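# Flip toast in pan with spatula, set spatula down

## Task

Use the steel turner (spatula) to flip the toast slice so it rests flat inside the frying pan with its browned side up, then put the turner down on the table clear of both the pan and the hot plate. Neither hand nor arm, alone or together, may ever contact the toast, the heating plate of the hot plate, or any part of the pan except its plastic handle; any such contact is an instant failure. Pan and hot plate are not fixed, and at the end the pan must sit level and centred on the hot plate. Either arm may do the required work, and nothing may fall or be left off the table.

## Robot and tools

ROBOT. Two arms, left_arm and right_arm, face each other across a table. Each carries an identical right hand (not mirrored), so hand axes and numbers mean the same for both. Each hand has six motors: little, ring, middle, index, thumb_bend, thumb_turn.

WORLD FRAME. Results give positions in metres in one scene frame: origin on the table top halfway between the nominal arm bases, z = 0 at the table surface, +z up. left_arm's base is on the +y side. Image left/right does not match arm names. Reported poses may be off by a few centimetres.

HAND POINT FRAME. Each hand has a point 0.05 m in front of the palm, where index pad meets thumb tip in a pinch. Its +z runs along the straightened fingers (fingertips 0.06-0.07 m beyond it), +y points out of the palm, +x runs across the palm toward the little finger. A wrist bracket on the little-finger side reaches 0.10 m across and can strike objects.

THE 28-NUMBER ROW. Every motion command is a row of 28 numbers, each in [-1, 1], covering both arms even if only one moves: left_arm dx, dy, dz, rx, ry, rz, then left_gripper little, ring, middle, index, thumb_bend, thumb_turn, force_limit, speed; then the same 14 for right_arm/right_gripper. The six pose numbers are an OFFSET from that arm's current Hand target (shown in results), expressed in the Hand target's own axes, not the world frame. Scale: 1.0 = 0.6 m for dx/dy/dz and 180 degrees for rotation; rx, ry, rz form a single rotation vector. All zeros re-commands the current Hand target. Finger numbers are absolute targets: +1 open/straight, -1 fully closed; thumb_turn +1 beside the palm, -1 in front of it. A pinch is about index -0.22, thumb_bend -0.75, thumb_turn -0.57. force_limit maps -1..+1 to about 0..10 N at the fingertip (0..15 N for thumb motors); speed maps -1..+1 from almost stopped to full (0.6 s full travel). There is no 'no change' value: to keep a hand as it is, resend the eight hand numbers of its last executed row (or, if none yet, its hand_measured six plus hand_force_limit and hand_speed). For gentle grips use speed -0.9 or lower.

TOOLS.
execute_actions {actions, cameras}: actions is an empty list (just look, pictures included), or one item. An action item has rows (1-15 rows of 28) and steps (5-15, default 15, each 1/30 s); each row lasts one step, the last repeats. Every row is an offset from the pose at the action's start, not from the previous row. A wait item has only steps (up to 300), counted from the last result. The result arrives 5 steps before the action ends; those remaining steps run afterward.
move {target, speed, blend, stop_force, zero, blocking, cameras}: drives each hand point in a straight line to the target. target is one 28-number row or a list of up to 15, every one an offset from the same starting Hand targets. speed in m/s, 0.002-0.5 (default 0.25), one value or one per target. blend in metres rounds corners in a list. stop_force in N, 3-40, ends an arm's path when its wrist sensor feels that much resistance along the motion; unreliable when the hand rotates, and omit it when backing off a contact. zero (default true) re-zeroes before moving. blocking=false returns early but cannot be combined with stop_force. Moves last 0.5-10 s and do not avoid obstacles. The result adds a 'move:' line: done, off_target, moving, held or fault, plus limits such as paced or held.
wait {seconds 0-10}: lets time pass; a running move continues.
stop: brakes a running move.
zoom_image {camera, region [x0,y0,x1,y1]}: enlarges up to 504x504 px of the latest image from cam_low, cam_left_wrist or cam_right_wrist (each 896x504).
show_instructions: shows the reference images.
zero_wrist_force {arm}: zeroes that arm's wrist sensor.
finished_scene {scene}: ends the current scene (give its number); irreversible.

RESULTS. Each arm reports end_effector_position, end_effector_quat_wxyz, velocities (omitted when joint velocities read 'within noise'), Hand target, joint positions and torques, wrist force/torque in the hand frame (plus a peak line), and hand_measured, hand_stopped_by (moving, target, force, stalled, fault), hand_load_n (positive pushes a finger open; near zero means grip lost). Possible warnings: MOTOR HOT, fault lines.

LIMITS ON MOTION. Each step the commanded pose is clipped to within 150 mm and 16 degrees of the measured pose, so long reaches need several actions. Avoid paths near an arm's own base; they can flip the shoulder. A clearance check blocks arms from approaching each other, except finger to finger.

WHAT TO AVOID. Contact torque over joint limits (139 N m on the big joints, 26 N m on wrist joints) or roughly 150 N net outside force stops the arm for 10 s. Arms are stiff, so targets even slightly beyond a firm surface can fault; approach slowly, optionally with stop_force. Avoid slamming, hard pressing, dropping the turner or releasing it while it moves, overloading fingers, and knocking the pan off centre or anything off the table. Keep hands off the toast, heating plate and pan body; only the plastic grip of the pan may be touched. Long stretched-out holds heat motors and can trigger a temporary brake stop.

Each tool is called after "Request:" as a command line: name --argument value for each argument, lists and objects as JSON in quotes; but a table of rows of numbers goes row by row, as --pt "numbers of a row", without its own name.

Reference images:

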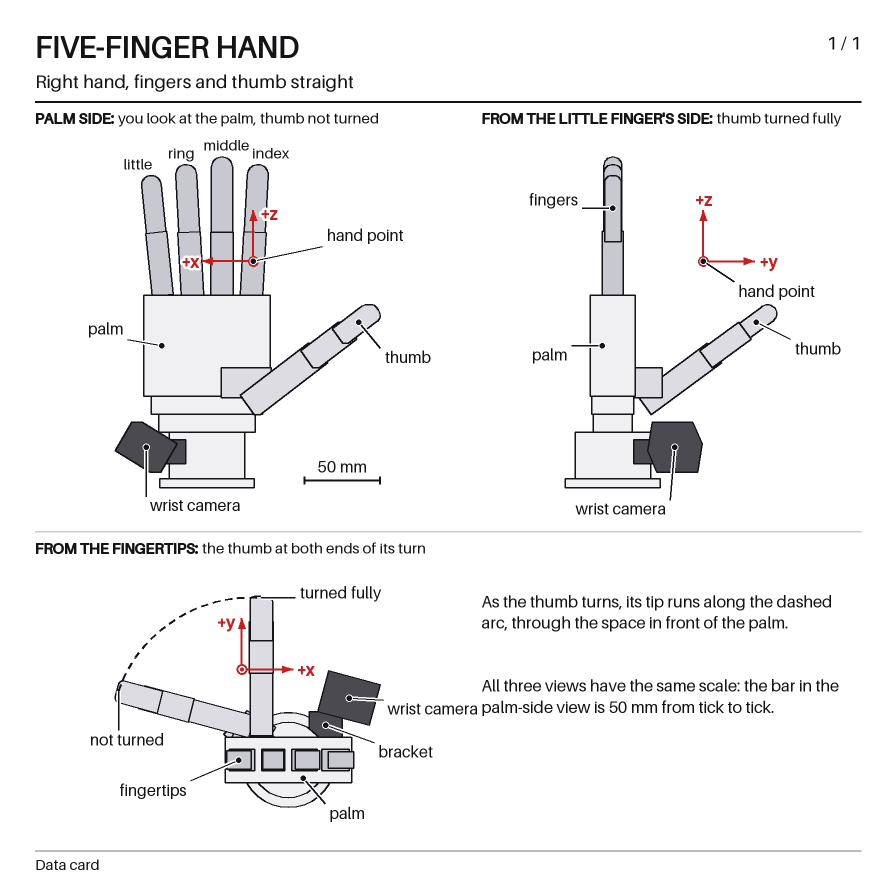

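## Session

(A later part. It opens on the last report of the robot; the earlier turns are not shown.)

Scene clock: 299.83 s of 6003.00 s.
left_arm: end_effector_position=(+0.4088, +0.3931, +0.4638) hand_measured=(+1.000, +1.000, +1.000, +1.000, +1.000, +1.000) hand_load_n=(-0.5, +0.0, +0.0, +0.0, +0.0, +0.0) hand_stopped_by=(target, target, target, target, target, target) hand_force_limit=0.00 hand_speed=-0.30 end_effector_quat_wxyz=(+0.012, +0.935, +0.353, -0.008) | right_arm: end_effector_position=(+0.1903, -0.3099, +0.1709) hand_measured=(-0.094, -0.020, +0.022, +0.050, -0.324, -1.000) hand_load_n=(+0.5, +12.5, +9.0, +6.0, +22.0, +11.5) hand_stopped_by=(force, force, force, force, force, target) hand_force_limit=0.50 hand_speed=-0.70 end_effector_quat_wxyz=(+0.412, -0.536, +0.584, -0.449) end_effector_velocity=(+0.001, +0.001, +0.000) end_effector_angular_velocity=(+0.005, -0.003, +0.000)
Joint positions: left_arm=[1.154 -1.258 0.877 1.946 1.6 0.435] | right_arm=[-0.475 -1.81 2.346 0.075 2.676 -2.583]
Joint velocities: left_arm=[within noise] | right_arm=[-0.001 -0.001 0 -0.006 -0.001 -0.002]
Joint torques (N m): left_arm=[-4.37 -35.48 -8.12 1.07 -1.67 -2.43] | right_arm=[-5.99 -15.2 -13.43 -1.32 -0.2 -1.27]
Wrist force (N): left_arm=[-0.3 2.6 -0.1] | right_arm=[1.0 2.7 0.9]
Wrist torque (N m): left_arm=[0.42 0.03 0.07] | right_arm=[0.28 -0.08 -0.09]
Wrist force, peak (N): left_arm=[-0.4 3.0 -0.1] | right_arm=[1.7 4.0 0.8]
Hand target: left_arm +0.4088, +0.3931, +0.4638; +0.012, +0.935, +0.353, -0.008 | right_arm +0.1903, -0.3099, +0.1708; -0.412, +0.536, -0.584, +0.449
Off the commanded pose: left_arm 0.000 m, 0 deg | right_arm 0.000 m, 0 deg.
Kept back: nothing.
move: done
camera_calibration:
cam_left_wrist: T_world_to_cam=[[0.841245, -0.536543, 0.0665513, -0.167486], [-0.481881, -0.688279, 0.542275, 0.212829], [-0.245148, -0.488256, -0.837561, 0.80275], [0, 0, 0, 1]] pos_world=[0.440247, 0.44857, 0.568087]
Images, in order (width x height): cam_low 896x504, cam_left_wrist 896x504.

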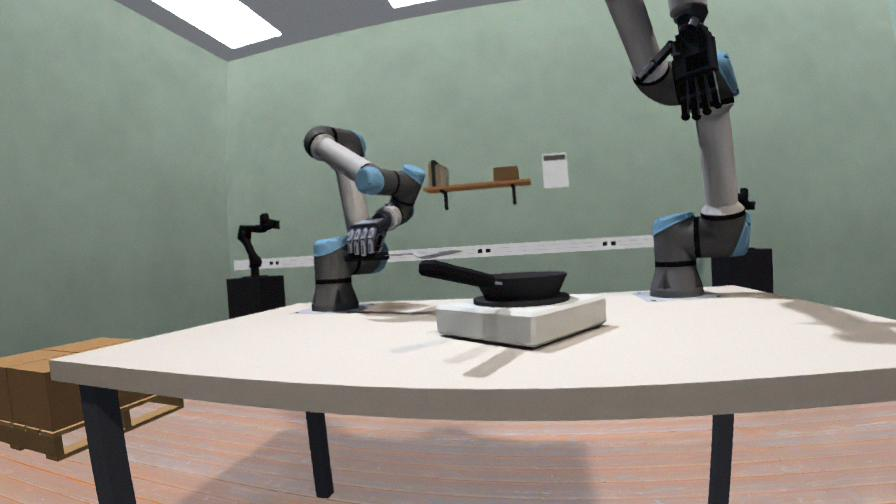

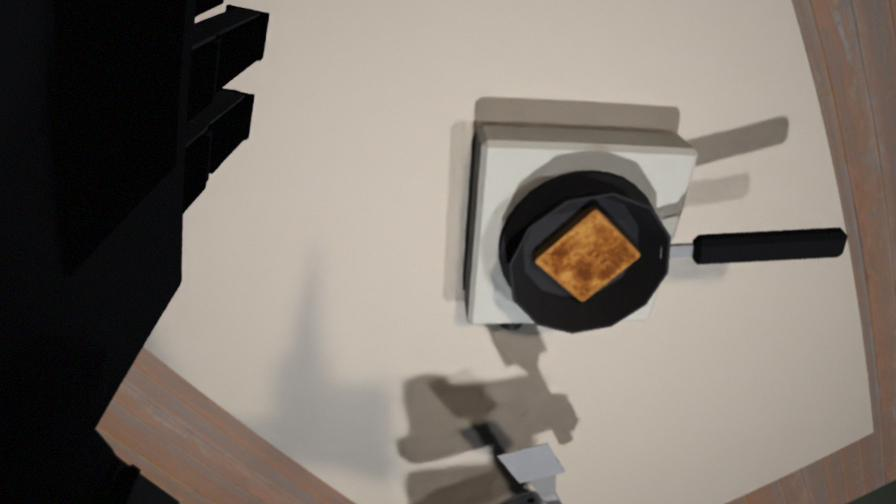

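Request:
move --target '[0,0,0,0,0,0,1,1,1,1,1,1,0,-0.3,0,0.1851,0.0496,0,0,0,-0.7,-0.7,-0.7,-0.7,-0.9,-1,0.5,-0.7]' --speed 0.1 --stop_force 4 --cameras '["cam_left_wrist","cam_low"]'

Request:
zoom_image --camera "cam_low" --region '[330, 220, 510, 330]'

Request:
zoom_image --camera "cam_left_wrist" --region '[400, 300, 700, 504]'

Scene clock: 302.30 s of 6003.00 s.
left_arm: end_effector_position=(+0.4088, +0.3931, +0.4638) hand_measured=(+1.000, +1.000, +1.000, +1.000, +1.000, +1.000) hand_load_n=(+0.0, +0.0, +0.0, +0.0, +0.0, +0.0) hand_stopped_by=(target, target, target, target, target, target) hand_force_limit=0.00 hand_speed=-0.30 end_effector_quat_wxyz=(+0.012, +0.935, +0.353, -0.008) | right_arm: end_effector_position=(+0.1905, -0.3099, +0.0558) hand_measured=(-0.094, -0.020, +0.022, +0.050, -0.324, -1.000) hand_load_n=(+0.5, +12.5, +9.0, +5.5, +21.5, +12.0) hand_stopped_by=(force, force, force, force, force, target) hand_force_limit=0.50 hand_speed=-0.70 end_effector_quat_wxyz=(+0.412, -0.536, +0.584, -0.449)
Joint positions: left_arm=[1.154 -1.258 0.877 1.946 1.6 0.435] | right_arm=[-0.476 -1.525 2.51 -0.376 2.675 -2.584]
Joint velocities: within noise
Joint torques (N m): left_arm=[-3.52 -35.74 -8.22 1.21 -1.63 -2.51] | right_arm=[-1.65 -3.29 -25.38 -1.15 -0.49 2.34]
Wrist force (N): left_arm=[-0.3 2.5 -0.3] | right_arm=[1.0 2.2 0.7]
Wrist torque (N m): left_arm=[0.42 0.04 0.06] | right_arm=[0.22 -0.07 -0.10]
Wrist force, peak (N): left_arm=[-0.3 3.2 -0.2] | right_arm=[0.9 3.5 1.2]
Hand target: left_arm +0.4088, +0.3931, +0.4638; +0.012, +0.935, +0.353, -0.008 | right_arm +0.1905, -0.3099, +0.0558; -0.412, +0.536, -0.584, +0.449
Off the commanded pose: left_arm 0.000 m, 0 deg | right_arm 0.000 m, 0 deg.
Kept back: nothing.
move: done
camera_calibration:
cam_left_wrist: T_world_to_cam=[[0.841245, -0.536543, 0.0665514, -0.167486], [-0.481881, -0.688279, 0.542275, 0.212829], [-0.245148, -0.488256, -0.837561, 0.80275], [0, 0, 0, 1]] pos_world=[0.440247, 0.44857, 0.568087]
Images, in order (width x height): cam_low 896x504, cam_left_wrist 896x504.

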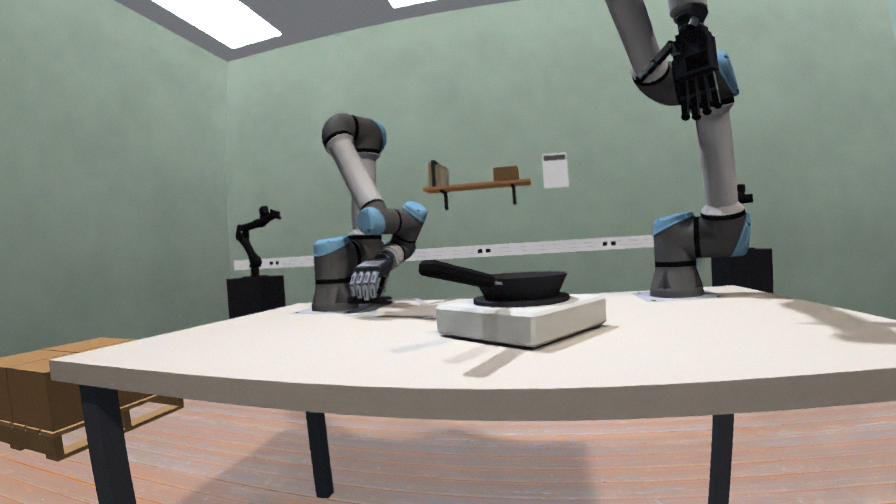

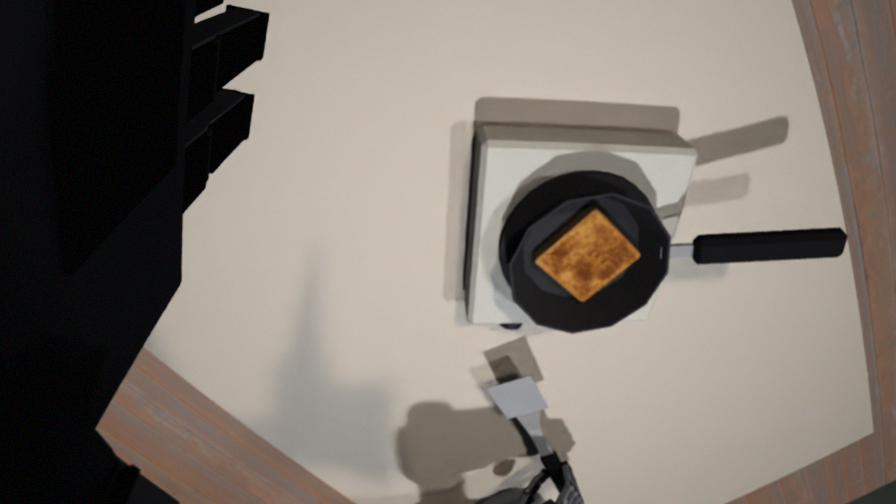

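Scaled by 2.800.

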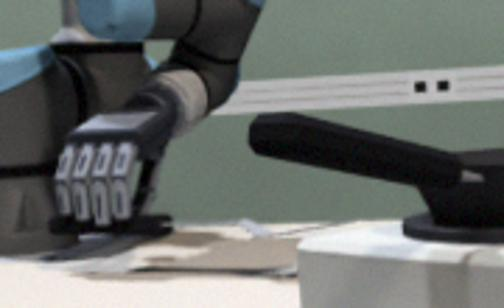

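Scaled by 1.680.

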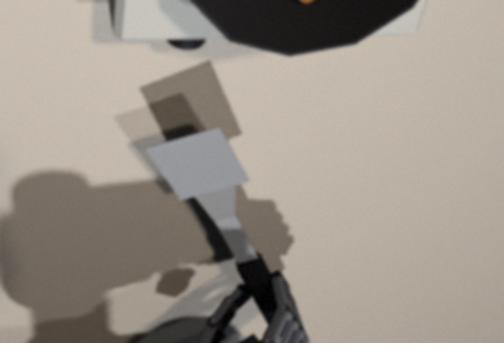

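Request:
move --target '[0,0,0,0,0,0,1,1,1,1,1,1,0,-0.3,0,0.0644,0.0173,0,0,0,-0.7,-0.7,-0.7,-0.7,-0.9,-1,0.5,-0.7]' --speed 0.02 --stop_force 4 --cameras '["cam_left_wrist","cam_low"]'

Request:
zoom_image --camera "cam_low" --region '[330, 220, 510, 330]'

Request:
zoom_image --camera "cam_left_wrist" --region '[400, 300, 700, 504]'

Scene clock: 305.57 s of 6003.00 s.
left_arm: end_effector_position=(+0.4088, +0.3931, +0.4638) hand_measured=(+1.000, +1.000, +1.000, +1.000, +1.000, +1.000) hand_load_n=(+0.0, +0.0, +0.0, +0.0, +0.0, +0.0) hand_stopped_by=(target, target, target, target, target, target) hand_force_limit=0.00 hand_speed=-0.30 end_effector_quat_wxyz=(+0.012, +0.935, +0.353, -0.008) | right_arm: end_effector_position=(+0.1906, -0.3099, +0.0200) hand_measured=(-0.094, -0.020, +0.022, +0.050, -0.324, -1.000) hand_load_n=(+0.0, +14.0, +10.5, +8.0, +18.5, +11.5) hand_stopped_by=(force, force, force, force, force, target) hand_force_limit=0.50 hand_speed=-0.70 end_effector_quat_wxyz=(+0.412, -0.536, +0.584, -0.449)
Joint positions: left_arm=[1.154 -1.258 0.877 1.946 1.6 0.435] | right_arm=[-0.476 -1.397 2.54 -0.534 2.675 -2.584]
Joint velocities: within noise
Joint torques (N m): left_arm=[-2.88 -35.59 -8.45 1.12 -1.74 -2.57] | right_arm=[0.03 -4.81 -20.77 -0.84 -0.75 -0.26]
Wrist force (N): left_arm=[-0.7 2.8 -0.2] | right_arm=[1.6 -0.7 0.2]
Wrist torque (N m): left_arm=[0.45 0.11 0.04] | right_arm=[0.18 -0.17 0.30]
Wrist force, peak (N): left_arm=[-0.7 3.0 0.0] | right_arm=[1.0 -8.8 -0.9]
Hand target: left_arm +0.4088, +0.3931, +0.4638; +0.012, +0.935, +0.353, -0.008 | right_arm +0.1906, -0.3099, +0.0200; -0.412, +0.536, -0.584, +0.449 (not the last commanded pose)
Off the commanded pose: left_arm 0.000 m, 0 deg | right_arm 0.004 m, 0 deg.
Kept back: nothing.
move: contact (right_arm)
camera_calibration:
cam_left_wrist: T_world_to_cam=[[0.841245, -0.536543, 0.0665513, -0.167486], [-0.481882, -0.688279, 0.542275, 0.212829], [-0.245148, -0.488256, -0.837561, 0.80275], [0, 0, 0, 1]] pos_world=[0.440247, 0.44857, 0.568087]
Images, in order (width x height): cam_low 896x504, cam_left_wrist 896x504.

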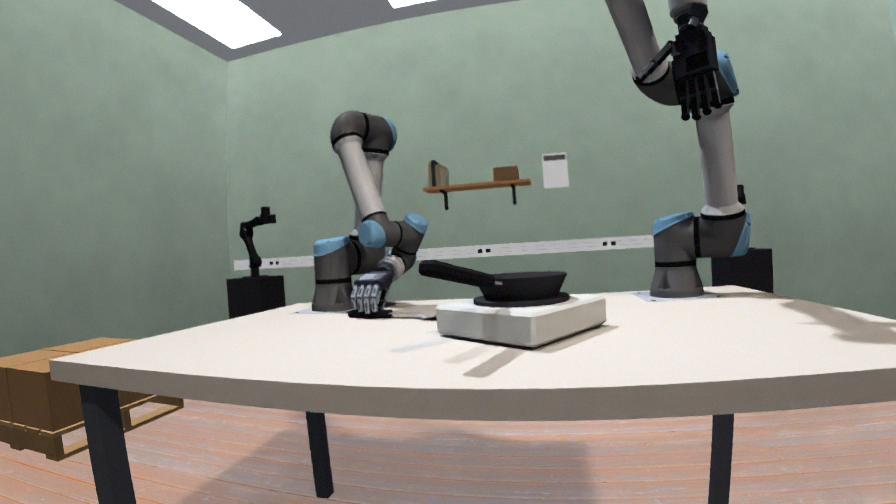

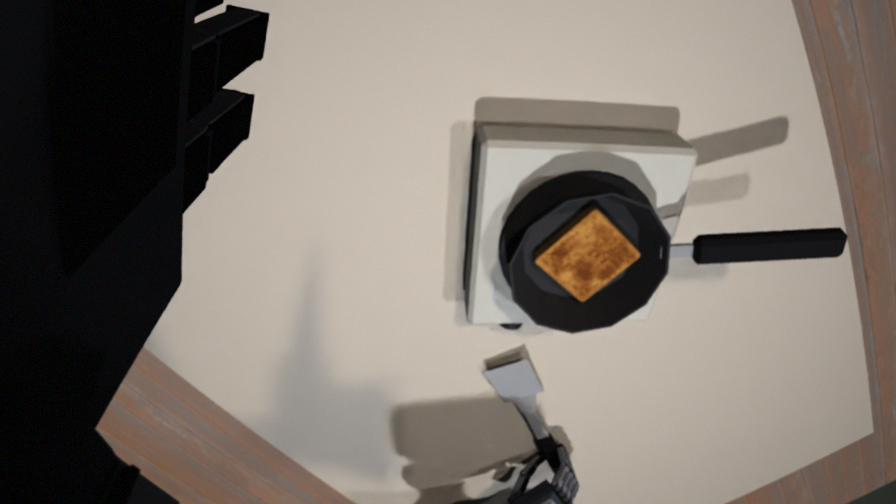

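Scaled by 2.800.

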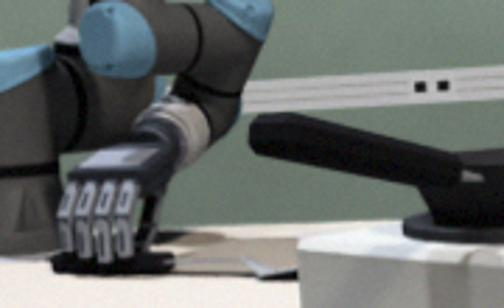

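Scaled by 1.680.

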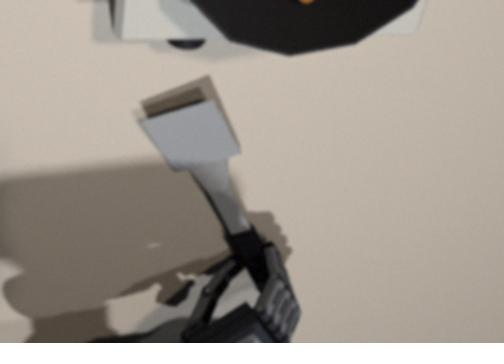

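Request:
execute_actions --actions '[{"rows":[[0,0,0,0,0,0,1,1,1,1,1,1,0,-0.3,0,0,0,0,0,0,-0.3,-0.2,-0.1,0.0,-0.25,-1,0.5,-0.7]],"steps":15}]'

Request:
wait --seconds 1 --cameras '["cam_low"]'

Scene clock: 306.27 s of 6003.00 s.
left_arm: end_effector_position=(+0.4088, +0.3931, +0.4638) hand_measured=(+1.000, +1.000, +1.000, +1.000, +1.000, +1.000) hand_load_n=(+0.0, +0.0, +0.0, +0.0, +0.0, +0.0) hand_stopped_by=(target, target, target, target, target, target) hand_force_limit=0.00 hand_speed=-0.30 end_effector_quat_wxyz=(+0.012, +0.935, +0.353, -0.008) | right_arm: end_effector_position=(+0.1906, -0.3099, +0.0200) hand_measured=(-0.124, -0.020, +0.022, +0.050, -0.260, -1.000) hand_load_n=(+5.5, +8.5, +8.0, +7.5, +5.5, +12.0) hand_stopped_by=(force, force, force, force, moving, target) hand_force_limit=0.50 hand_speed=-0.70 end_effector_quat_wxyz=(+0.412, -0.536, +0.584, -0.449)
Joint positions: left_arm=[1.154 -1.258 0.877 1.946 1.6 0.435] | right_arm=[-0.476 -1.397 2.54 -0.534 2.675 -2.584]
Joint velocities: within noise
Joint torques (N m): left_arm=[-3.54 -34.93 -8.16 1.07 -1.77 -2.56] | right_arm=[4.09 -4.91 -18.49 -0.23 -0.64 1.47]
Wrist force (N): left_arm=[-0.3 2.3 -0.1] | right_arm=[1.2 -9.4 -0.2]
Wrist torque (N m): left_arm=[0.38 0.05 0.05] | right_arm=[0.21 -0.14 0.07]
Wrist force, peak (N): left_arm=[-0.4 2.9 -0.2] | right_arm=[0.7 -10.2 -0.8]
Hand target: left_arm +0.4088, +0.3931, +0.4638; +0.012, +0.935, +0.353, -0.008 | right_arm +0.1906, -0.3099, +0.0200; -0.412, +0.536, -0.584, +0.449
Steps of this call (1-11: nothing new was sent; 12-21: this action's first 10). Readings (end_effector_position of left_arm | right_arm; what the end effector reports):
12: (+0.4088, +0.3931, +0.4638) | (+0.1906, -0.3099, +0.0200) | left_arm hand_measured=(+1.000, +1.000, +1.000, +1.000, +1.000, +1.000) hand_load_n=(+0.0, +0.0, +0.0, +0.0, +0.0, +0.0) hand_stopped_by=(target, target, target, target, target, target) hand_force_limit=0.00 hand_speed=-0.30 | right_arm hand_measured=(-0.094, -0.020, +0.022, +0.050, -0.324, -1.000) hand_load_n=(+0.0, +14.0, +10.5, +8.0, +18.0, +11.5) hand_stopped_by=(moving, force, force, force, moving, target) hand_force_limit=0.50 hand_speed=-0.70
13: (+0.4088, +0.3931, +0.4638) | (+0.1906, -0.3099, +0.0200) | left_arm hand_measured=(+1.000, +1.000, +1.000, +1.000, +1.000, +1.000) hand_load_n=(+0.0, +0.0, +0.0, +0.0, +0.0, +0.0) hand_stopped_by=(target, target, target, target, target, target) hand_force_limit=0.00 hand_speed=-0.30 | right_arm hand_measured=(-0.094, -0.020, +0.022, +0.050, -0.324, -1.000) hand_load_n=(+0.0, +14.0, +11.0, +8.0, +18.0, +11.5) hand_stopped_by=(moving, force, force, force, moving, target) hand_force_limit=0.50 hand_speed=-0.70
15: (+0.4088, +0.3931, +0.4638) | (+0.1906, -0.3099, +0.0200) | left_arm hand_measured=(+1.000, +1.000, +1.000, +1.000, +1.000, +1.000) hand_load_n=(+0.0, +0.0, +0.0, +0.0, +0.0, +0.0) hand_stopped_by=(target, target, target, target, target, target) hand_force_limit=0.00 hand_speed=-0.30 | right_arm hand_measured=(-0.110, -0.020, +0.022, +0.050, -0.318, -1.000) hand_load_n=(+4.0, +12.5, +9.5, +7.0, +17.5, +11.5) hand_stopped_by=(moving, force, force, force, moving, target) hand_force_limit=0.50 hand_speed=-0.70
19: (+0.4088, +0.3931, +0.4638) | (+0.1906, -0.3099, +0.0200) | left_arm hand_measured=(+1.000, +1.000, +1.000, +1.000, +1.000, +1.000) hand_load_n=(+0.0, +0.0, +0.0, +0.0, +0.0, -0.5) hand_stopped_by=(target, target, target, target, target, target) hand_force_limit=0.00 hand_speed=-0.30 | right_arm hand_measured=(-0.124, -0.020, +0.022, +0.050, -0.280, -1.000) hand_load_n=(+5.5, +8.5, +8.0, +8.0, +9.5, +13.0) hand_stopped_by=(force, force, force, force, moving, target) hand_force_limit=0.50 hand_speed=-0.70
21: the state above

Scene clock: 307.43 s of 6003.00 s.
left_arm: end_effector_position=(+0.4088, +0.3931, +0.4638) hand_measured=(+1.000, +1.000, +1.000, +1.000, +1.000, +1.000) hand_load_n=(+0.0, +0.0, +0.0, +0.0, +0.0, +0.0) hand_stopped_by=(target, target, target, target, target, target) hand_force_limit=0.00 hand_speed=-0.30 end_effector_quat_wxyz=(+0.012, +0.935, +0.353, -0.008) | right_arm: end_effector_position=(+0.1906, -0.3099, +0.0200) hand_measured=(-0.124, -0.020, +0.022, +0.050, -0.246, -1.000) hand_load_n=(+4.5, +7.5, +6.5, +6.5, +5.0, +10.0) hand_stopped_by=(force, force, force, force, target, target) hand_force_limit=0.50 hand_speed=-0.70 end_effector_quat_wxyz=(+0.412, -0.536, +0.584, -0.449)
Joint positions: left_arm=[1.154 -1.258 0.877 1.946 1.6 0.435] | right_arm=[-0.476 -1.397 2.54 -0.534 2.675 -2.584]
Joint velocities: within noise
Joint torques (N m): left_arm=[-2.62 -35.31 -7.8 1.24 -1.7 -2.58] | right_arm=[6.1 -5.2 -7.8 2.24 -0.41 1.79]
Wrist force (N): left_arm=[-0.4 2.6 -0.2] | right_arm=[1.5 -8.4 0.3]
Wrist torque (N m): left_arm=[0.43 0.07 0.05] | right_arm=[0.20 -0.10 0.07]
Wrist force, peak (N): left_arm=[-0.6 3.0 -0.1] | right_arm=[1.8 -9.0 0.2]
Hand target: left_arm +0.4088, +0.3931, +0.4638; +0.012, +0.935, +0.353, -0.008 | right_arm +0.1906, -0.3099, +0.0200; -0.412, +0.536, -0.584, +0.449
Off the commanded pose: left_arm 0.000 m, 0 deg | right_arm 0.000 m, 0 deg.
Steps of this call (1-5: your previous action's last 5; 6-35: nothing new was sent). Readings (end_effector_position of left_arm | right_arm; what the end effector reports):
1: (+0.4088, +0.3931, +0.4638) | (+0.1906, -0.3099, +0.0200) | left_arm hand_measured=(+1.000, +1.000, +1.000, +1.000, +1.000, +1.000) hand_load_n=(+0.0, +0.0, +0.0, +0.0, +0.0, +0.0) hand_stopped_by=(target, target, target, target, target, target) hand_force_limit=0.00 hand_speed=-0.30 | right_arm hand_measured=(-0.124, -0.020, +0.022, +0.050, -0.250, -1.000) hand_load_n=(+4.5, +7.5, +6.5, +7.0, +5.5, +10.0) hand_stopped_by=(force, force, force, force, moving, target) hand_force_limit=0.50 hand_speed=-0.70
2: (+0.4088, +0.3931, +0.4638) | (+0.1906, -0.3099, +0.0200) | left_arm hand_measured=(+1.000, +1.000, +1.000, +1.000, +1.000, +1.000) hand_load_n=(+0.0, +0.0, +0.0, +0.0, +0.0, +0.0) hand_stopped_by=(target, target, target, target, target, target) hand_force_limit=0.00 hand_speed=-0.30 | right_arm hand_measured=(-0.124, -0.020, +0.022, +0.050, -0.248, -1.000) hand_load_n=(+4.0, +7.5, +6.5, +6.5, +5.5, +10.0) hand_stopped_by=(force, force, force, force, moving, target) hand_force_limit=0.50 hand_speed=-0.70
4: (+0.4088, +0.3931, +0.4638) | (+0.1906, -0.3099, +0.0200) | left_arm hand_measured=(+1.000, +1.000, +1.000, +1.000, +1.000, +1.000) hand_load_n=(+0.0, +0.0, +0.0, +0.0, -0.5, +0.0) hand_stopped_by=(target, target, target, target, target, target) hand_force_limit=0.00 hand_speed=-0.30 | right_arm hand_measured=(-0.124, -0.020, +0.022, +0.050, -0.248, -1.000) hand_load_n=(+4.0, +7.5, +6.5, +6.5, +5.5, +10.0) hand_stopped_by=(force, force, force, force, moving, target) hand_force_limit=0.50 hand_speed=-0.70
8: (+0.4088, +0.3931, +0.4638) | (+0.1906, -0.3099, +0.0200) | left_arm hand_measured=(+1.000, +1.000, +1.000, +1.000, +1.000, +1.000) hand_load_n=(+0.0, +0.0, +0.0, +0.0, +0.0, +0.0) hand_stopped_by=(target, target, target, target, target, target) hand_force_limit=0.00 hand_speed=-0.30 | right_arm hand_measured=(-0.124, -0.020, +0.022, +0.050, -0.246, -1.000) hand_load_n=(+4.5, +7.5, +6.5, +6.5, +5.0, +10.0) hand_stopped_by=(force, force, force, force, target, target) hand_force_limit=0.50 hand_speed=-0.70
35: the state above
Images, in order (width x height): cam_low 896x504.

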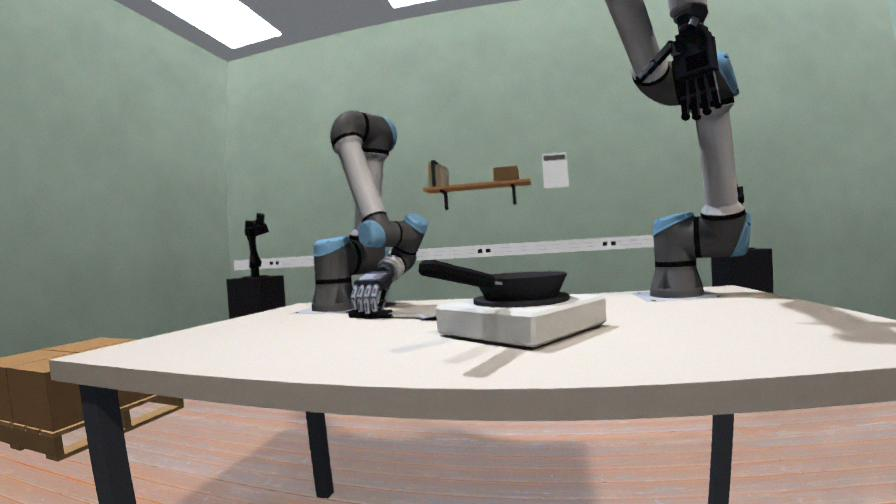

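Request:
execute_actions --actions '[{"rows":[[0,0,0,0,0,0,1,1,1,1,1,1,0,-0.3,0,-0.0032,-0.0009,0,0,0,0.08,0.08,0.1,0.12,-0.1,-1,0.5,-0.7]],"steps":15}]'

Request:
wait --seconds 1 --cameras '["cam_low","cam_left_wrist"]'

Request:
zoom_image --camera "cam_low" --region '[330, 220, 510, 330]'

Scene clock: 310.77 s of 6003.00 s.
left_arm: end_effector_position=(+0.4088, +0.3931, +0.4638) hand_measured=(+1.000, +1.000, +1.000, +1.000, +1.000, +1.000) hand_load_n=(+0.0, +0.0, +0.0, +0.0, +0.0, +0.0) hand_stopped_by=(target, target, target, target, target, target) hand_force_limit=0.00 hand_speed=-0.30 end_effector_quat_wxyz=(+0.012, +0.935, +0.353, -0.008) | right_arm: end_effector_position=(+0.1905, -0.3100, +0.0219) hand_measured=(-0.010, +0.080, +0.100, +0.120, -0.174, -1.000) hand_load_n=(+0.0, +0.0, +0.0, +0.0, +0.0, +0.0) hand_stopped_by=(moving, moving, moving, moving, moving, target) hand_force_limit=0.50 hand_speed=-0.70 end_effector_quat_wxyz=(+0.412, -0.536, +0.584, -0.449) end_effector_velocity=(+0.001, +0.000, +0.000) end_effector_angular_velocity=(+0.003, -0.002, -0.001)
Joint positions: left_arm=[1.154 -1.258 0.877 1.946 1.6 0.435] | right_arm=[-0.476 -1.405 2.539 -0.524 2.675 -2.584]
Joint velocities: left_arm=[within noise] | right_arm=[-0.001 0.002 0 -0.006 0.001 0]
Joint torques (N m): left_arm=[-2.66 -34.65 -8.03 1.17 -1.71 -2.51] | right_arm=[6.03 -5.03 -21.83 -1.1 2.31 2.1]
Wrist force (N): left_arm=[-0.5 2.7 0.0] | right_arm=[0.9 0.7 0.3]
Wrist torque (N m): left_arm=[0.42 0.07 0.04] | right_arm=[0.28 -0.10 0.07]
Wrist force, peak (N): left_arm=[-0.2 3.0 -0.1] | right_arm=[1.4 -9.2 0.4]
Hand target: left_arm +0.4088, +0.3931, +0.4638; +0.012, +0.935, +0.353, -0.008 | right_arm +0.1905, -0.3099, +0.0219; -0.412, +0.536, -0.584, +0.449
Steps of this call (1-90: nothing new was sent; 91-100: this action's first 10). Readings (end_effector_position of left_arm | right_arm; what the end effector reports):
91: (+0.4088, +0.3931, +0.4638) | (+0.1906, -0.3100, +0.0200) | left_arm hand_measured=(+1.000, +1.000, +1.000, +1.000, +1.000, +1.000) hand_load_n=(+0.0, +0.0, +0.0, +0.0, +0.0, +0.0) hand_stopped_by=(target, target, target, target, target, target) hand_force_limit=0.00 hand_speed=-0.30 | right_arm hand_measured=(-0.124, -0.020, +0.022, +0.050, -0.246, -1.000) hand_load_n=(+4.0, +7.5, +6.5, +6.5, +5.0, +10.0) hand_stopped_by=(moving, moving, moving, moving, moving, target) hand_force_limit=0.50 hand_speed=-0.70
92: (+0.4088, +0.3931, +0.4638) | (+0.1905, -0.3101, +0.0204) | left_arm hand_measured=(+1.000, +1.000, +1.000, +1.000, +1.000, +1.000) hand_load_n=(+0.0, +0.0, +0.0, +0.0, +0.0, +0.0) hand_stopped_by=(target, target, target, target, target, target) hand_force_limit=0.00 hand_speed=-0.30 | right_arm hand_measured=(-0.124, -0.020, +0.022, +0.050, -0.246, -1.000) hand_load_n=(+4.0, +7.5, +6.5, +7.0, +5.0, +10.5) hand_stopped_by=(moving, moving, moving, moving, moving, target) hand_force_limit=0.50 hand_speed=-0.70
94: (+0.4088, +0.3931, +0.4638) | (+0.1904, -0.3102, +0.0216) | left_arm hand_measured=(+1.000, +1.000, +1.000, +1.000, +1.000, +1.000) hand_load_n=(+0.0, +0.0, +0.0, -0.5, +0.0, +0.0) hand_stopped_by=(target, target, target, target, target, target) hand_force_limit=0.00 hand_speed=-0.30 | right_arm hand_measured=(-0.110, -0.006, +0.036, +0.064, -0.236, -1.000) hand_load_n=(+1.0, +3.5, +0.5, +0.5, +4.5, +4.0) hand_stopped_by=(moving, moving, moving, moving, moving, target) hand_force_limit=0.50 hand_speed=-0.70
98: (+0.4088, +0.3931, +0.4638) | (+0.1905, -0.3100, +0.0220) | left_arm hand_measured=(+1.000, +1.000, +1.000, +1.000, +1.000, +1.000) hand_load_n=(+0.0, -0.5, +0.0, +0.0, +0.0, +0.0) hand_stopped_by=(target, target, target, target, target, target) hand_force_limit=0.00 hand_speed=-0.30 | right_arm hand_measured=(-0.044, +0.060, +0.098, +0.120, -0.196, -1.000) hand_load_n=(+0.0, +0.0, +0.0, +0.0, +0.0, +0.0) hand_stopped_by=(moving, moving, moving, moving, moving, target) hand_force_limit=0.50 hand_speed=-0.70
100: the state above

Scene clock: 311.93 s of 6003.00 s.
left_arm: end_effector_position=(+0.4088, +0.3931, +0.4638) hand_measured=(+1.000, +1.000, +1.000, +1.000, +1.000, +1.000) hand_load_n=(+0.0, +0.0, +0.0, +0.0, +0.0, +0.0) hand_stopped_by=(target, target, target, target, target, target) hand_force_limit=0.00 hand_speed=-0.30 end_effector_quat_wxyz=(+0.012, +0.935, +0.353, -0.008) | right_arm: end_effector_position=(+0.1905, -0.3099, +0.0219) hand_measured=(+0.080, +0.080, +0.100, +0.120, -0.100, -1.000) hand_load_n=(+0.0, +0.0, +0.0, +0.0, +0.0, +0.0) hand_stopped_by=(target, target, target, target, target, target) hand_force_limit=0.50 hand_speed=-0.70 end_effector_quat_wxyz=(+0.412, -0.536, +0.584, -0.449)
Joint positions: left_arm=[1.154 -1.258 0.877 1.946 1.6 0.435] | right_arm=[-0.476 -1.405 2.539 -0.525 2.675 -2.584]
Joint velocities: within noise
Joint torques (N m): left_arm=[-2.61 -35.22 -7.79 1.11 -1.74 -2.48] | right_arm=[2.35 -4.89 -20.92 -0.44 2.4 1.11]
Wrist force (N): left_arm=[-0.4 2.4 -0.1] | right_arm=[0.8 0.6 0.4]
Wrist torque (N m): left_arm=[0.39 0.06 0.05] | right_arm=[0.26 -0.10 0.07]
Wrist force, peak (N): left_arm=[-0.2 3.1 0.1] | right_arm=[1.2 0.6 0.6]
Hand target: left_arm +0.4088, +0.3931, +0.4638; +0.012, +0.935, +0.353, -0.008 | right_arm +0.1905, -0.3099, +0.0219; -0.412, +0.536, -0.584, +0.449
Off the commanded pose: left_arm 0.000 m, 0 deg | right_arm 0.000 m, 0 deg.
Steps of this call (1-5: your previous action's last 5; 6-35: nothing new was sent). Readings (end_effector_position of left_arm | right_arm; what the end effector reports):
1: (+0.4088, +0.3931, +0.4638) | (+0.1905, -0.3100, +0.0219) | left_arm hand_measured=(+1.000, +1.000, +1.000, +1.000, +1.000, +1.000) hand_load_n=(+0.0, +0.0, +0.0, +0.0, +0.0, +0.0) hand_stopped_by=(target, target, target, target, target, target) hand_force_limit=0.00 hand_speed=-0.30 | right_arm hand_measured=(+0.006, +0.080, +0.100, +0.120, -0.164, -1.000) hand_load_n=(+0.0, +0.0, +0.0, +0.0, +0.5, +0.5) hand_stopped_by=(moving, moving, target, target, moving, target) hand_force_limit=0.50 hand_speed=-0.70
2: (+0.4088, +0.3931, +0.4638) | (+0.1905, -0.3099, +0.0219) | left_arm hand_measured=(+1.000, +1.000, +1.000, +1.000, +1.000, +1.000) hand_load_n=(+0.0, +0.0, +0.0, +0.0, +0.0, +0.0) hand_stopped_by=(target, target, target, target, target, target) hand_force_limit=0.00 hand_speed=-0.30 | right_arm hand_measured=(+0.024, +0.080, +0.100, +0.120, -0.154, -1.000) hand_load_n=(+0.0, +0.0, +0.0, +0.0, +0.0, +0.0) hand_stopped_by=(moving, moving, target, target, moving, target) hand_force_limit=0.50 hand_speed=-0.70
4: (+0.4088, +0.3931, +0.4638) | (+0.1905, -0.3099, +0.0220) | left_arm hand_measured=(+1.000, +1.000, +1.000, +1.000, +1.000, +1.000) hand_load_n=(-0.5, +0.5, +0.0, +0.0, +0.0, +0.0) hand_stopped_by=(target, target, target, target, target, target) hand_force_limit=0.00 hand_speed=-0.30 | right_arm hand_measured=(+0.056, +0.080, +0.100, +0.120, -0.132, -1.000) hand_load_n=(+0.0, +0.0, +0.0, +0.0, +0.0, +0.0) hand_stopped_by=(moving, target, target, target, moving, target) hand_force_limit=0.50 hand_speed=-0.70
8: (+0.4088, +0.3931, +0.4638) | (+0.1905, -0.3099, +0.0220) | left_arm hand_measured=(+1.000, +1.000, +1.000, +1.000, +1.000, +1.000) hand_load_n=(+0.0, +0.0, +0.0, +0.0, +0.0, +0.0) hand_stopped_by=(target, target, target, target, target, target) hand_force_limit=0.00 hand_speed=-0.30 | right_arm hand_measured=(+0.080, +0.080, +0.100, +0.120, -0.100, -1.000) hand_load_n=(+0.0, +0.0, +0.0, +0.0, +0.0, +0.0) hand_stopped_by=(moving, target, target, target, moving, target) hand_force_limit=0.50 hand_speed=-0.70
35: the state above
camera_calibration:
cam_left_wrist: T_world_to_cam=[[0.841245, -0.536543, 0.0665513, -0.167486], [-0.481881, -0.688279, 0.542275, 0.212829], [-0.245147, -0.488256, -0.837561, 0.80275], [0, 0, 0, 1]] pos_world=[0.440248, 0.44857, 0.568087]
Images, in order (width x height): cam_low 896x504, cam_left_wrist 896x504.

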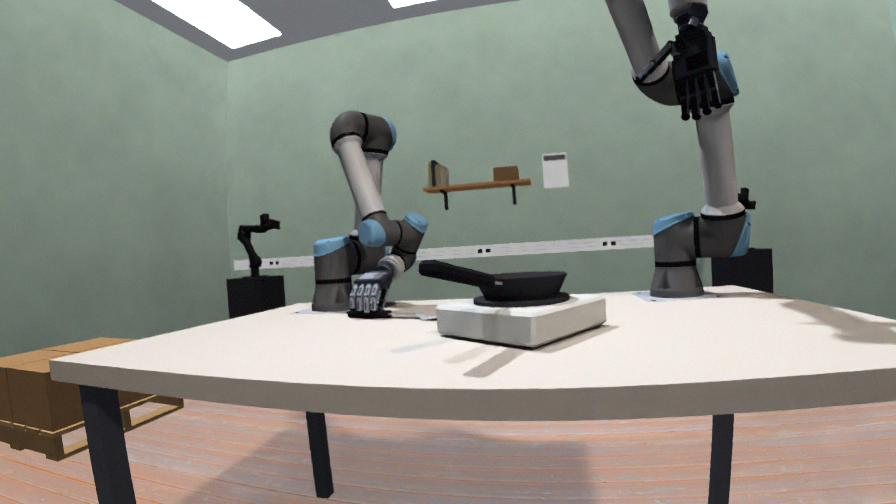

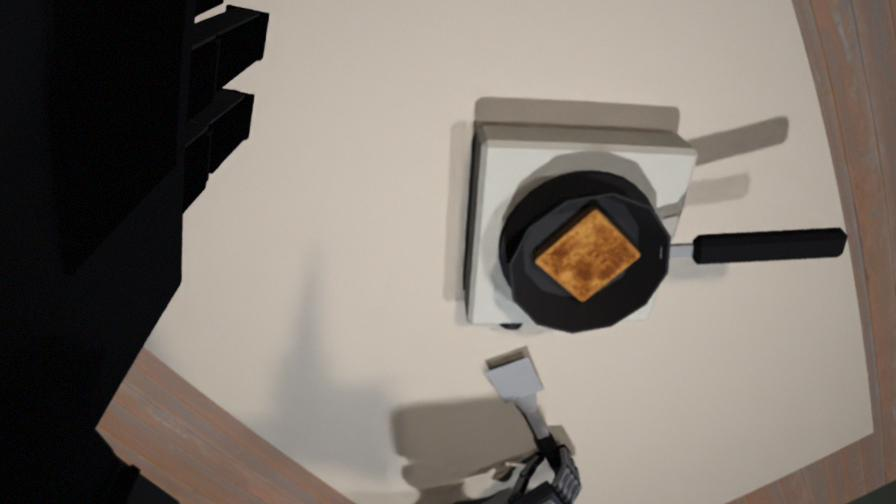

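Scaled by 2.800.

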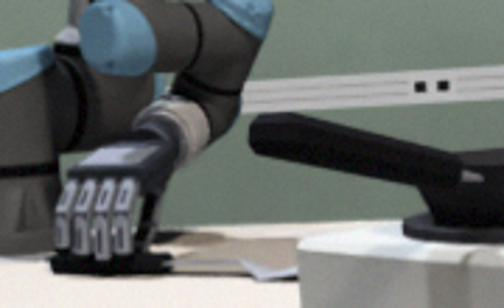

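Request:
execute_actions --actions '[{"rows":[[0,0,0,0,0,0,1,1,1,1,1,1,0,-0.3,0,0,0,0,0,0,0.2,0.2,0.2,0.2,0.1,-1,0.5,-0.5]],"steps":15}]'

Request:
wait --seconds 0.7 --cameras '[]'

Request:
move --target '[0,0,0,0,0,0,1,1,1,1,1,1,0,-0.3,0,-0.0966,-0.0259,0,0,0,0.2,0.2,0.2,0.2,0.1,-1,0.5,-0.5]' --speed 0.06 --cameras '["cam_low","cam_left_wrist"]'

Request:
zoom_image --camera "cam_low" --region '[330, 220, 510, 330]'

Scene clock: 312.50 s of 6003.00 s.
left_arm: end_effector_position=(+0.4088, +0.3931, +0.4638) hand_measured=(+1.000, +1.000, +1.000, +1.000, +1.000, +1.000) hand_load_n=(+0.0, +0.0, +0.0, +0.0, +0.0, +0.0) hand_stopped_by=(target, target, target, target, target, target) hand_force_limit=0.00 hand_speed=-0.30 end_effector_quat_wxyz=(+0.012, +0.935, +0.353, -0.008) | right_arm: end_effector_position=(+0.1905, -0.3099, +0.0219) hand_measured=(+0.200, +0.200, +0.200, +0.200, +0.022, -1.000) hand_load_n=(-0.5, +0.0, +0.0, +0.0, +0.0, +0.0) hand_stopped_by=(moving, moving, target, target, moving, target) hand_force_limit=0.50 hand_speed=-0.50 end_effector_quat_wxyz=(+0.412, -0.536, +0.584, -0.449)
Joint positions: left_arm=[1.154 -1.258 0.877 1.946 1.6 0.435] | right_arm=[-0.476 -1.405 2.539 -0.525 2.675 -2.584]
Joint velocities: within noise
Joint torques (N m): left_arm=[-2.52 -34.68 -8.17 1.18 -1.69 -2.48] | right_arm=[0.82 -5.58 -20.6 -0.22 2.2 0.45]
Wrist force (N): left_arm=[-0.4 2.9 0.0] | right_arm=[1.0 -0.7 0.7]
Wrist torque (N m): left_arm=[0.45 0.05 0.05] | right_arm=[0.23 -0.13 0.06]
Wrist force, peak (N): left_arm=[-0.4 2.9 0.1] | right_arm=[1.0 1.0 0.4]
Hand target: left_arm +0.4088, +0.3931, +0.4638; +0.012, +0.935, +0.353, -0.008 | right_arm +0.1905, -0.3099, +0.0219; -0.412, +0.536, -0.584, +0.449
Steps of this call (1-7: nothing new was sent; 8-17: this action's first 10). Readings (end_effector_position of left_arm | right_arm; what the end effector reports):
8: (+0.4088, +0.3931, +0.4638) | (+0.1905, -0.3099, +0.0219) | left_arm hand_measured=(+1.000, +1.000, +1.000, +1.000, +1.000, +1.000) hand_load_n=(+0.0, +0.0, +0.0, +0.0, +0.0, +0.0) hand_stopped_by=(target, target, target, target, target, target) hand_force_limit=0.00 hand_speed=-0.30 | right_arm hand_measured=(+0.080, +0.080, +0.100, +0.120, -0.100, -1.000) hand_load_n=(+0.0, +0.0, +0.0, +0.0, +0.0, +0.0) hand_stopped_by=(moving, moving, moving, moving, moving, target) hand_force_limit=0.50 hand_speed=-0.50
9: (+0.4088, +0.3931, +0.4638) | (+0.1905, -0.3099, +0.0219) | left_arm hand_measured=(+1.000, +1.000, +1.000, +1.000, +1.000, +1.000) hand_load_n=(+0.0, +0.0, +0.0, +0.0, +0.0, +0.0) hand_stopped_by=(target, target, target, target, target, target) hand_force_limit=0.00 hand_speed=-0.30 | right_arm hand_measured=(+0.080, +0.080, +0.100, +0.120, -0.100, -1.000) hand_load_n=(+0.0, +0.0, +0.0, +0.0, +0.0, +0.0) hand_stopped_by=(moving, moving, moving, moving, moving, target) hand_force_limit=0.50 hand_speed=-0.50
11: (+0.4088, +0.3931, +0.4638) | (+0.1905, -0.3099, +0.0219) | left_arm hand_measured=(+1.000, +1.000, +1.000, +1.000, +1.000, +1.000) hand_load_n=(+0.0, +0.0, +0.0, +0.0, +0.0, +0.0) hand_stopped_by=(target, target, target, target, target, target) hand_force_limit=0.00 hand_speed=-0.30 | right_arm hand_measured=(+0.106, +0.106, +0.126, +0.146, -0.084, -1.000) hand_load_n=(+0.0, +0.0, +0.0, +0.0, +0.0, +0.0) hand_stopped_by=(moving, moving, moving, moving, moving, target) hand_force_limit=0.50 hand_speed=-0.50
15: (+0.4088, +0.3931, +0.4638) | (+0.1905, -0.3099, +0.0219) | left_arm hand_measured=(+1.000, +1.000, +1.000, +1.000, +1.000, +1.000) hand_load_n=(+0.0, +0.0, +0.0, +0.0, +0.0, +0.0) hand_stopped_by=(target, target, target, target, target, target) hand_force_limit=0.00 hand_speed=-0.30 | right_arm hand_measured=(+0.200, +0.200, +0.200, +0.200, -0.014, -1.000) hand_load_n=(+0.0, +0.0, +0.0, +0.0, +0.0, +0.0) hand_stopped_by=(moving, moving, moving, moving, moving, target) hand_force_limit=0.50 hand_speed=-0.50
17: the state above

Scene clock: 313.37 s of 6003.00 s.
left_arm: end_effector_position=(+0.4088, +0.3931, +0.4638) hand_measured=(+1.000, +1.000, +1.000, +1.000, +1.000, +1.000) hand_load_n=(+0.0, +0.0, +0.0, +0.0, +0.0, +0.0) hand_stopped_by=(target, target, target, target, target, target) hand_force_limit=0.00 hand_speed=-0.30 end_effector_quat_wxyz=(+0.012, +0.935, +0.353, -0.008) | right_arm: end_effector_position=(+0.1905, -0.3099, +0.0220) hand_measured=(+0.200, +0.200, +0.200, +0.200, +0.082, -1.000) hand_load_n=(+0.0, +0.0, +0.0, +0.0, -12.5, -0.5) hand_stopped_by=(target, target, target, target, stalled, target) hand_force_limit=0.50 hand_speed=-0.50 end_effector_quat_wxyz=(+0.412, -0.536, +0.584, -0.449)
Joint positions: left_arm=[1.154 -1.258 0.877 1.946 1.6 0.435] | right_arm=[-0.476 -1.405 2.539 -0.525 2.675 -2.584]
Joint velocities: within noise
Joint torques (N m): left_arm=[-2.55 -34.43 -8.05 1.02 -1.71 -2.5] | right_arm=[-1.93 -5.23 -9.17 0.6 -1.84 0.01]
Wrist force (N): left_arm=[-0.2 2.4 0.1] | right_arm=[0.6 -9.7 2.8]
Wrist torque (N m): left_arm=[0.38 0.02 0.05] | right_arm=[0.15 -0.16 -0.04]
Wrist force, peak (N): left_arm=[-0.2 3.1 -0.1] | right_arm=[0.3 -10.5 3.3]
Hand target: left_arm +0.4088, +0.3931, +0.4638; +0.012, +0.935, +0.353, -0.008 | right_arm +0.1905, -0.3099, +0.0219; -0.412, +0.536, -0.584, +0.449
Off the commanded pose: left_arm 0.000 m, 0 deg | right_arm 0.000 m, 0 deg.
Steps of this call (1-5: your previous action's last 5; 6-26: nothing new was sent). Readings (end_effector_position of left_arm | right_arm; what the end effector reports):
1: (+0.4088, +0.3931, +0.4638) | (+0.1905, -0.3099, +0.0220) | left_arm hand_measured=(+1.000, +1.000, +1.000, +1.000, +1.000, +1.000) hand_load_n=(+0.0, +0.0, +0.0, +0.0, +0.0, +0.0) hand_stopped_by=(target, target, target, target, target, target) hand_force_limit=0.00 hand_speed=-0.30 | right_arm hand_measured=(+0.200, +0.200, +0.200, +0.200, +0.036, -1.000) hand_load_n=(+0.0, +0.0, +0.0, +0.5, -3.0, +0.0) hand_stopped_by=(target, target, target, target, moving, target) hand_force_limit=0.50 hand_speed=-0.50
2: (+0.4088, +0.3931, +0.4638) | (+0.1905, -0.3099, +0.0220) | left_arm hand_measured=(+1.000, +1.000, +1.000, +1.000, +1.000, +1.000) hand_load_n=(+0.0, +0.0, +0.0, +0.0, +0.0, +0.0) hand_stopped_by=(target, target, target, target, target, target) hand_force_limit=0.00 hand_speed=-0.30 | right_arm hand_measured=(+0.200, +0.200, +0.200, +0.200, +0.050, -1.000) hand_load_n=(+0.0, +0.0, +0.0, +0.0, -6.5, -0.5) hand_stopped_by=(target, target, target, target, moving, target) hand_force_limit=0.50 hand_speed=-0.50
4: (+0.4088, +0.3931, +0.4638) | (+0.1906, -0.3099, +0.0220) | left_arm hand_measured=(+1.000, +1.000, +1.000, +1.000, +1.000, +1.000) hand_load_n=(+0.0, +0.0, +0.0, +0.0, +0.0, +0.0) hand_stopped_by=(target, target, target, target, target, target) hand_force_limit=0.00 hand_speed=-0.30 | right_arm hand_measured=(+0.200, +0.200, +0.200, +0.200, +0.080, -1.000) hand_load_n=(+0.0, +0.0, +0.0, +0.0, -12.5, -0.5) hand_stopped_by=(target, target, target, target, moving, target) hand_force_limit=0.50 hand_speed=-0.50
8: (+0.4088, +0.3931, +0.4638) | (+0.1906, -0.3099, +0.0220) | left_arm hand_measured=(+1.000, +1.000, +1.000, +1.000, +1.000, +1.000) hand_load_n=(+0.0, +0.0, +0.0, +0.0, +0.0, +0.0) hand_stopped_by=(target, target, target, target, target, target) hand_force_limit=0.00 hand_speed=-0.30 | right_arm hand_measured=(+0.200, +0.200, +0.200, +0.200, +0.088, -1.000) hand_load_n=(+0.0, +0.0, +0.0, +0.0, -14.0, -0.5) hand_stopped_by=(target, target, target, target, stalled, target) hand_force_limit=0.50 hand_speed=-0.50
26: the state above
No camera images: "cameras" was empty.

Scene clock: 314.87 s of 6003.00 s.
left_arm: end_effector_position=(+0.4088, +0.3931, +0.4638) hand_measured=(+1.000, +1.000, +1.000, +1.000, +1.000, +1.000) hand_load_n=(+0.0, +0.0, +0.0, +0.0, +0.0, +0.0) hand_stopped_by=(target, target, target, target, target, target) hand_force_limit=0.00 hand_speed=-0.30 end_effector_quat_wxyz=(+0.012, +0.935, +0.353, -0.008) | right_arm: end_effector_position=(+0.1905, -0.3097, +0.0822) hand_measured=(+0.200, +0.200, +0.200, +0.200, +0.088, -1.000) hand_load_n=(+0.0, +0.0, +0.0, -0.5, +0.0, +0.0) hand_stopped_by=(target, target, target, target, stalled, target) hand_force_limit=0.50 hand_speed=-0.50 end_effector_quat_wxyz=(+0.412, -0.536, +0.585, -0.449) end_effector_velocity=(+0.000, +0.001, -0.003) end_effector_angular_velocity=(+0.003, -0.001, +0.000)
Joint positions: left_arm=[1.154 -1.258 0.877 1.946 1.6 0.435] | right_arm=[-0.475 -1.607 2.481 -0.265 2.676 -2.583]
Joint velocities: left_arm=[within noise] | right_arm=[0 0.01 0.003 -0.016 0 0]
Joint torques (N m): left_arm=[-2.14 -35.34 -8.01 1.16 -1.7 -2.45] | right_arm=[5.47 -2.51 2.04 -0.94 2.33 2.02]
Wrist force (N): left_arm=[-0.3 2.8 -0.3] | right_arm=[0.8 1.0 0.1]
Wrist torque (N m): left_arm=[0.46 0.04 0.06] | right_arm=[0.33 -0.09 0.09]
Wrist force, peak (N): left_arm=[-0.5 2.9 -0.1] | right_arm=[0.4 -9.6 2.7]
Hand target: left_arm +0.4088, +0.3931, +0.4638; +0.012, +0.935, +0.353, -0.008 | right_arm +0.1904, -0.3099, +0.0820; +0.412, -0.536, +0.584, -0.449
Off the commanded pose: left_arm 0.000 m, 0 deg | right_arm 0.000 m, 0 deg.
Kept back: nothing.
move: done
camera_calibration:
cam_left_wrist: T_world_to_cam=[[0.841245, -0.536542, 0.0665514, -0.167486], [-0.481881, -0.688279, 0.542275, 0.212829], [-0.245147, -0.488256, -0.837561, 0.80275], [0, 0, 0, 1]] pos_world=[0.440247, 0.44857, 0.568087]
Images, in order (width x height): cam_low 896x504, cam_left_wrist 896x504.

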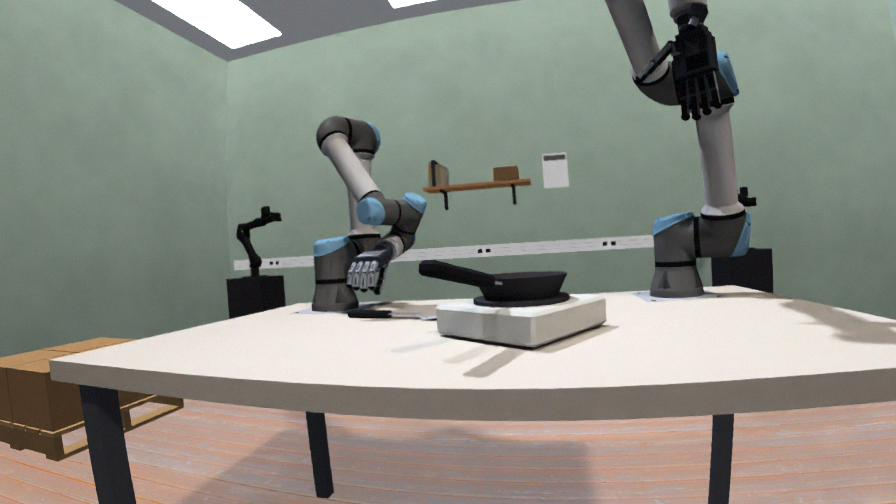

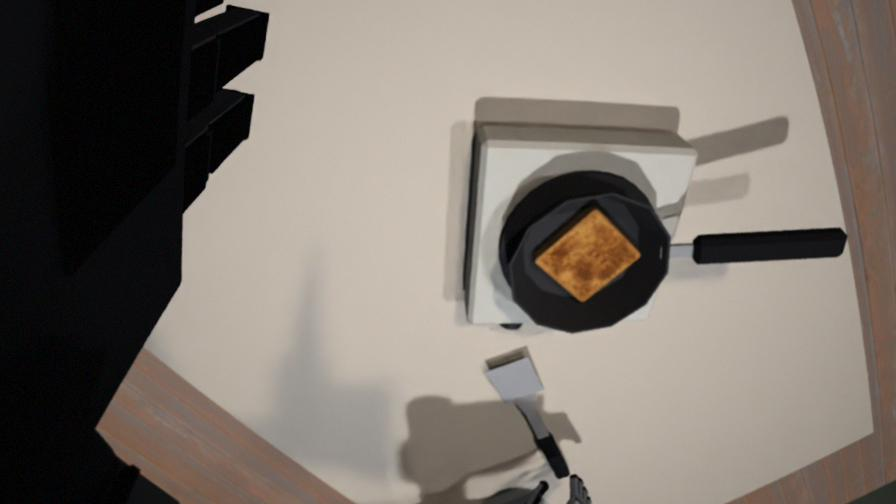

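Scaled by 2.800.

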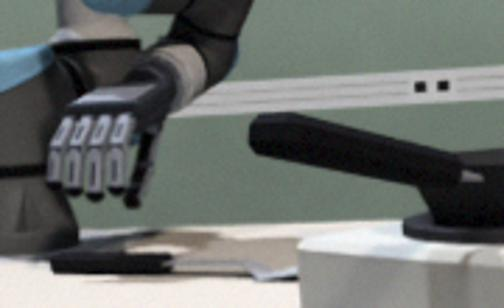

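Request:
zoom_image --camera "cam_left_wrist" --region '[520, 195, 660, 315]'

Request:
zoom_image --camera "cam_low" --region '[465, 260, 585, 315]'

Scaled by 3.600.

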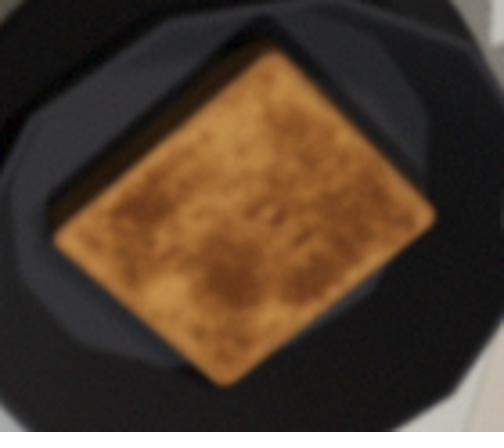

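Scaled by 4.200.

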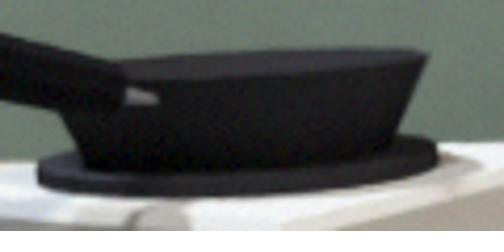

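Request:
finished_scene --scene 1

The scene is finished: the task was done.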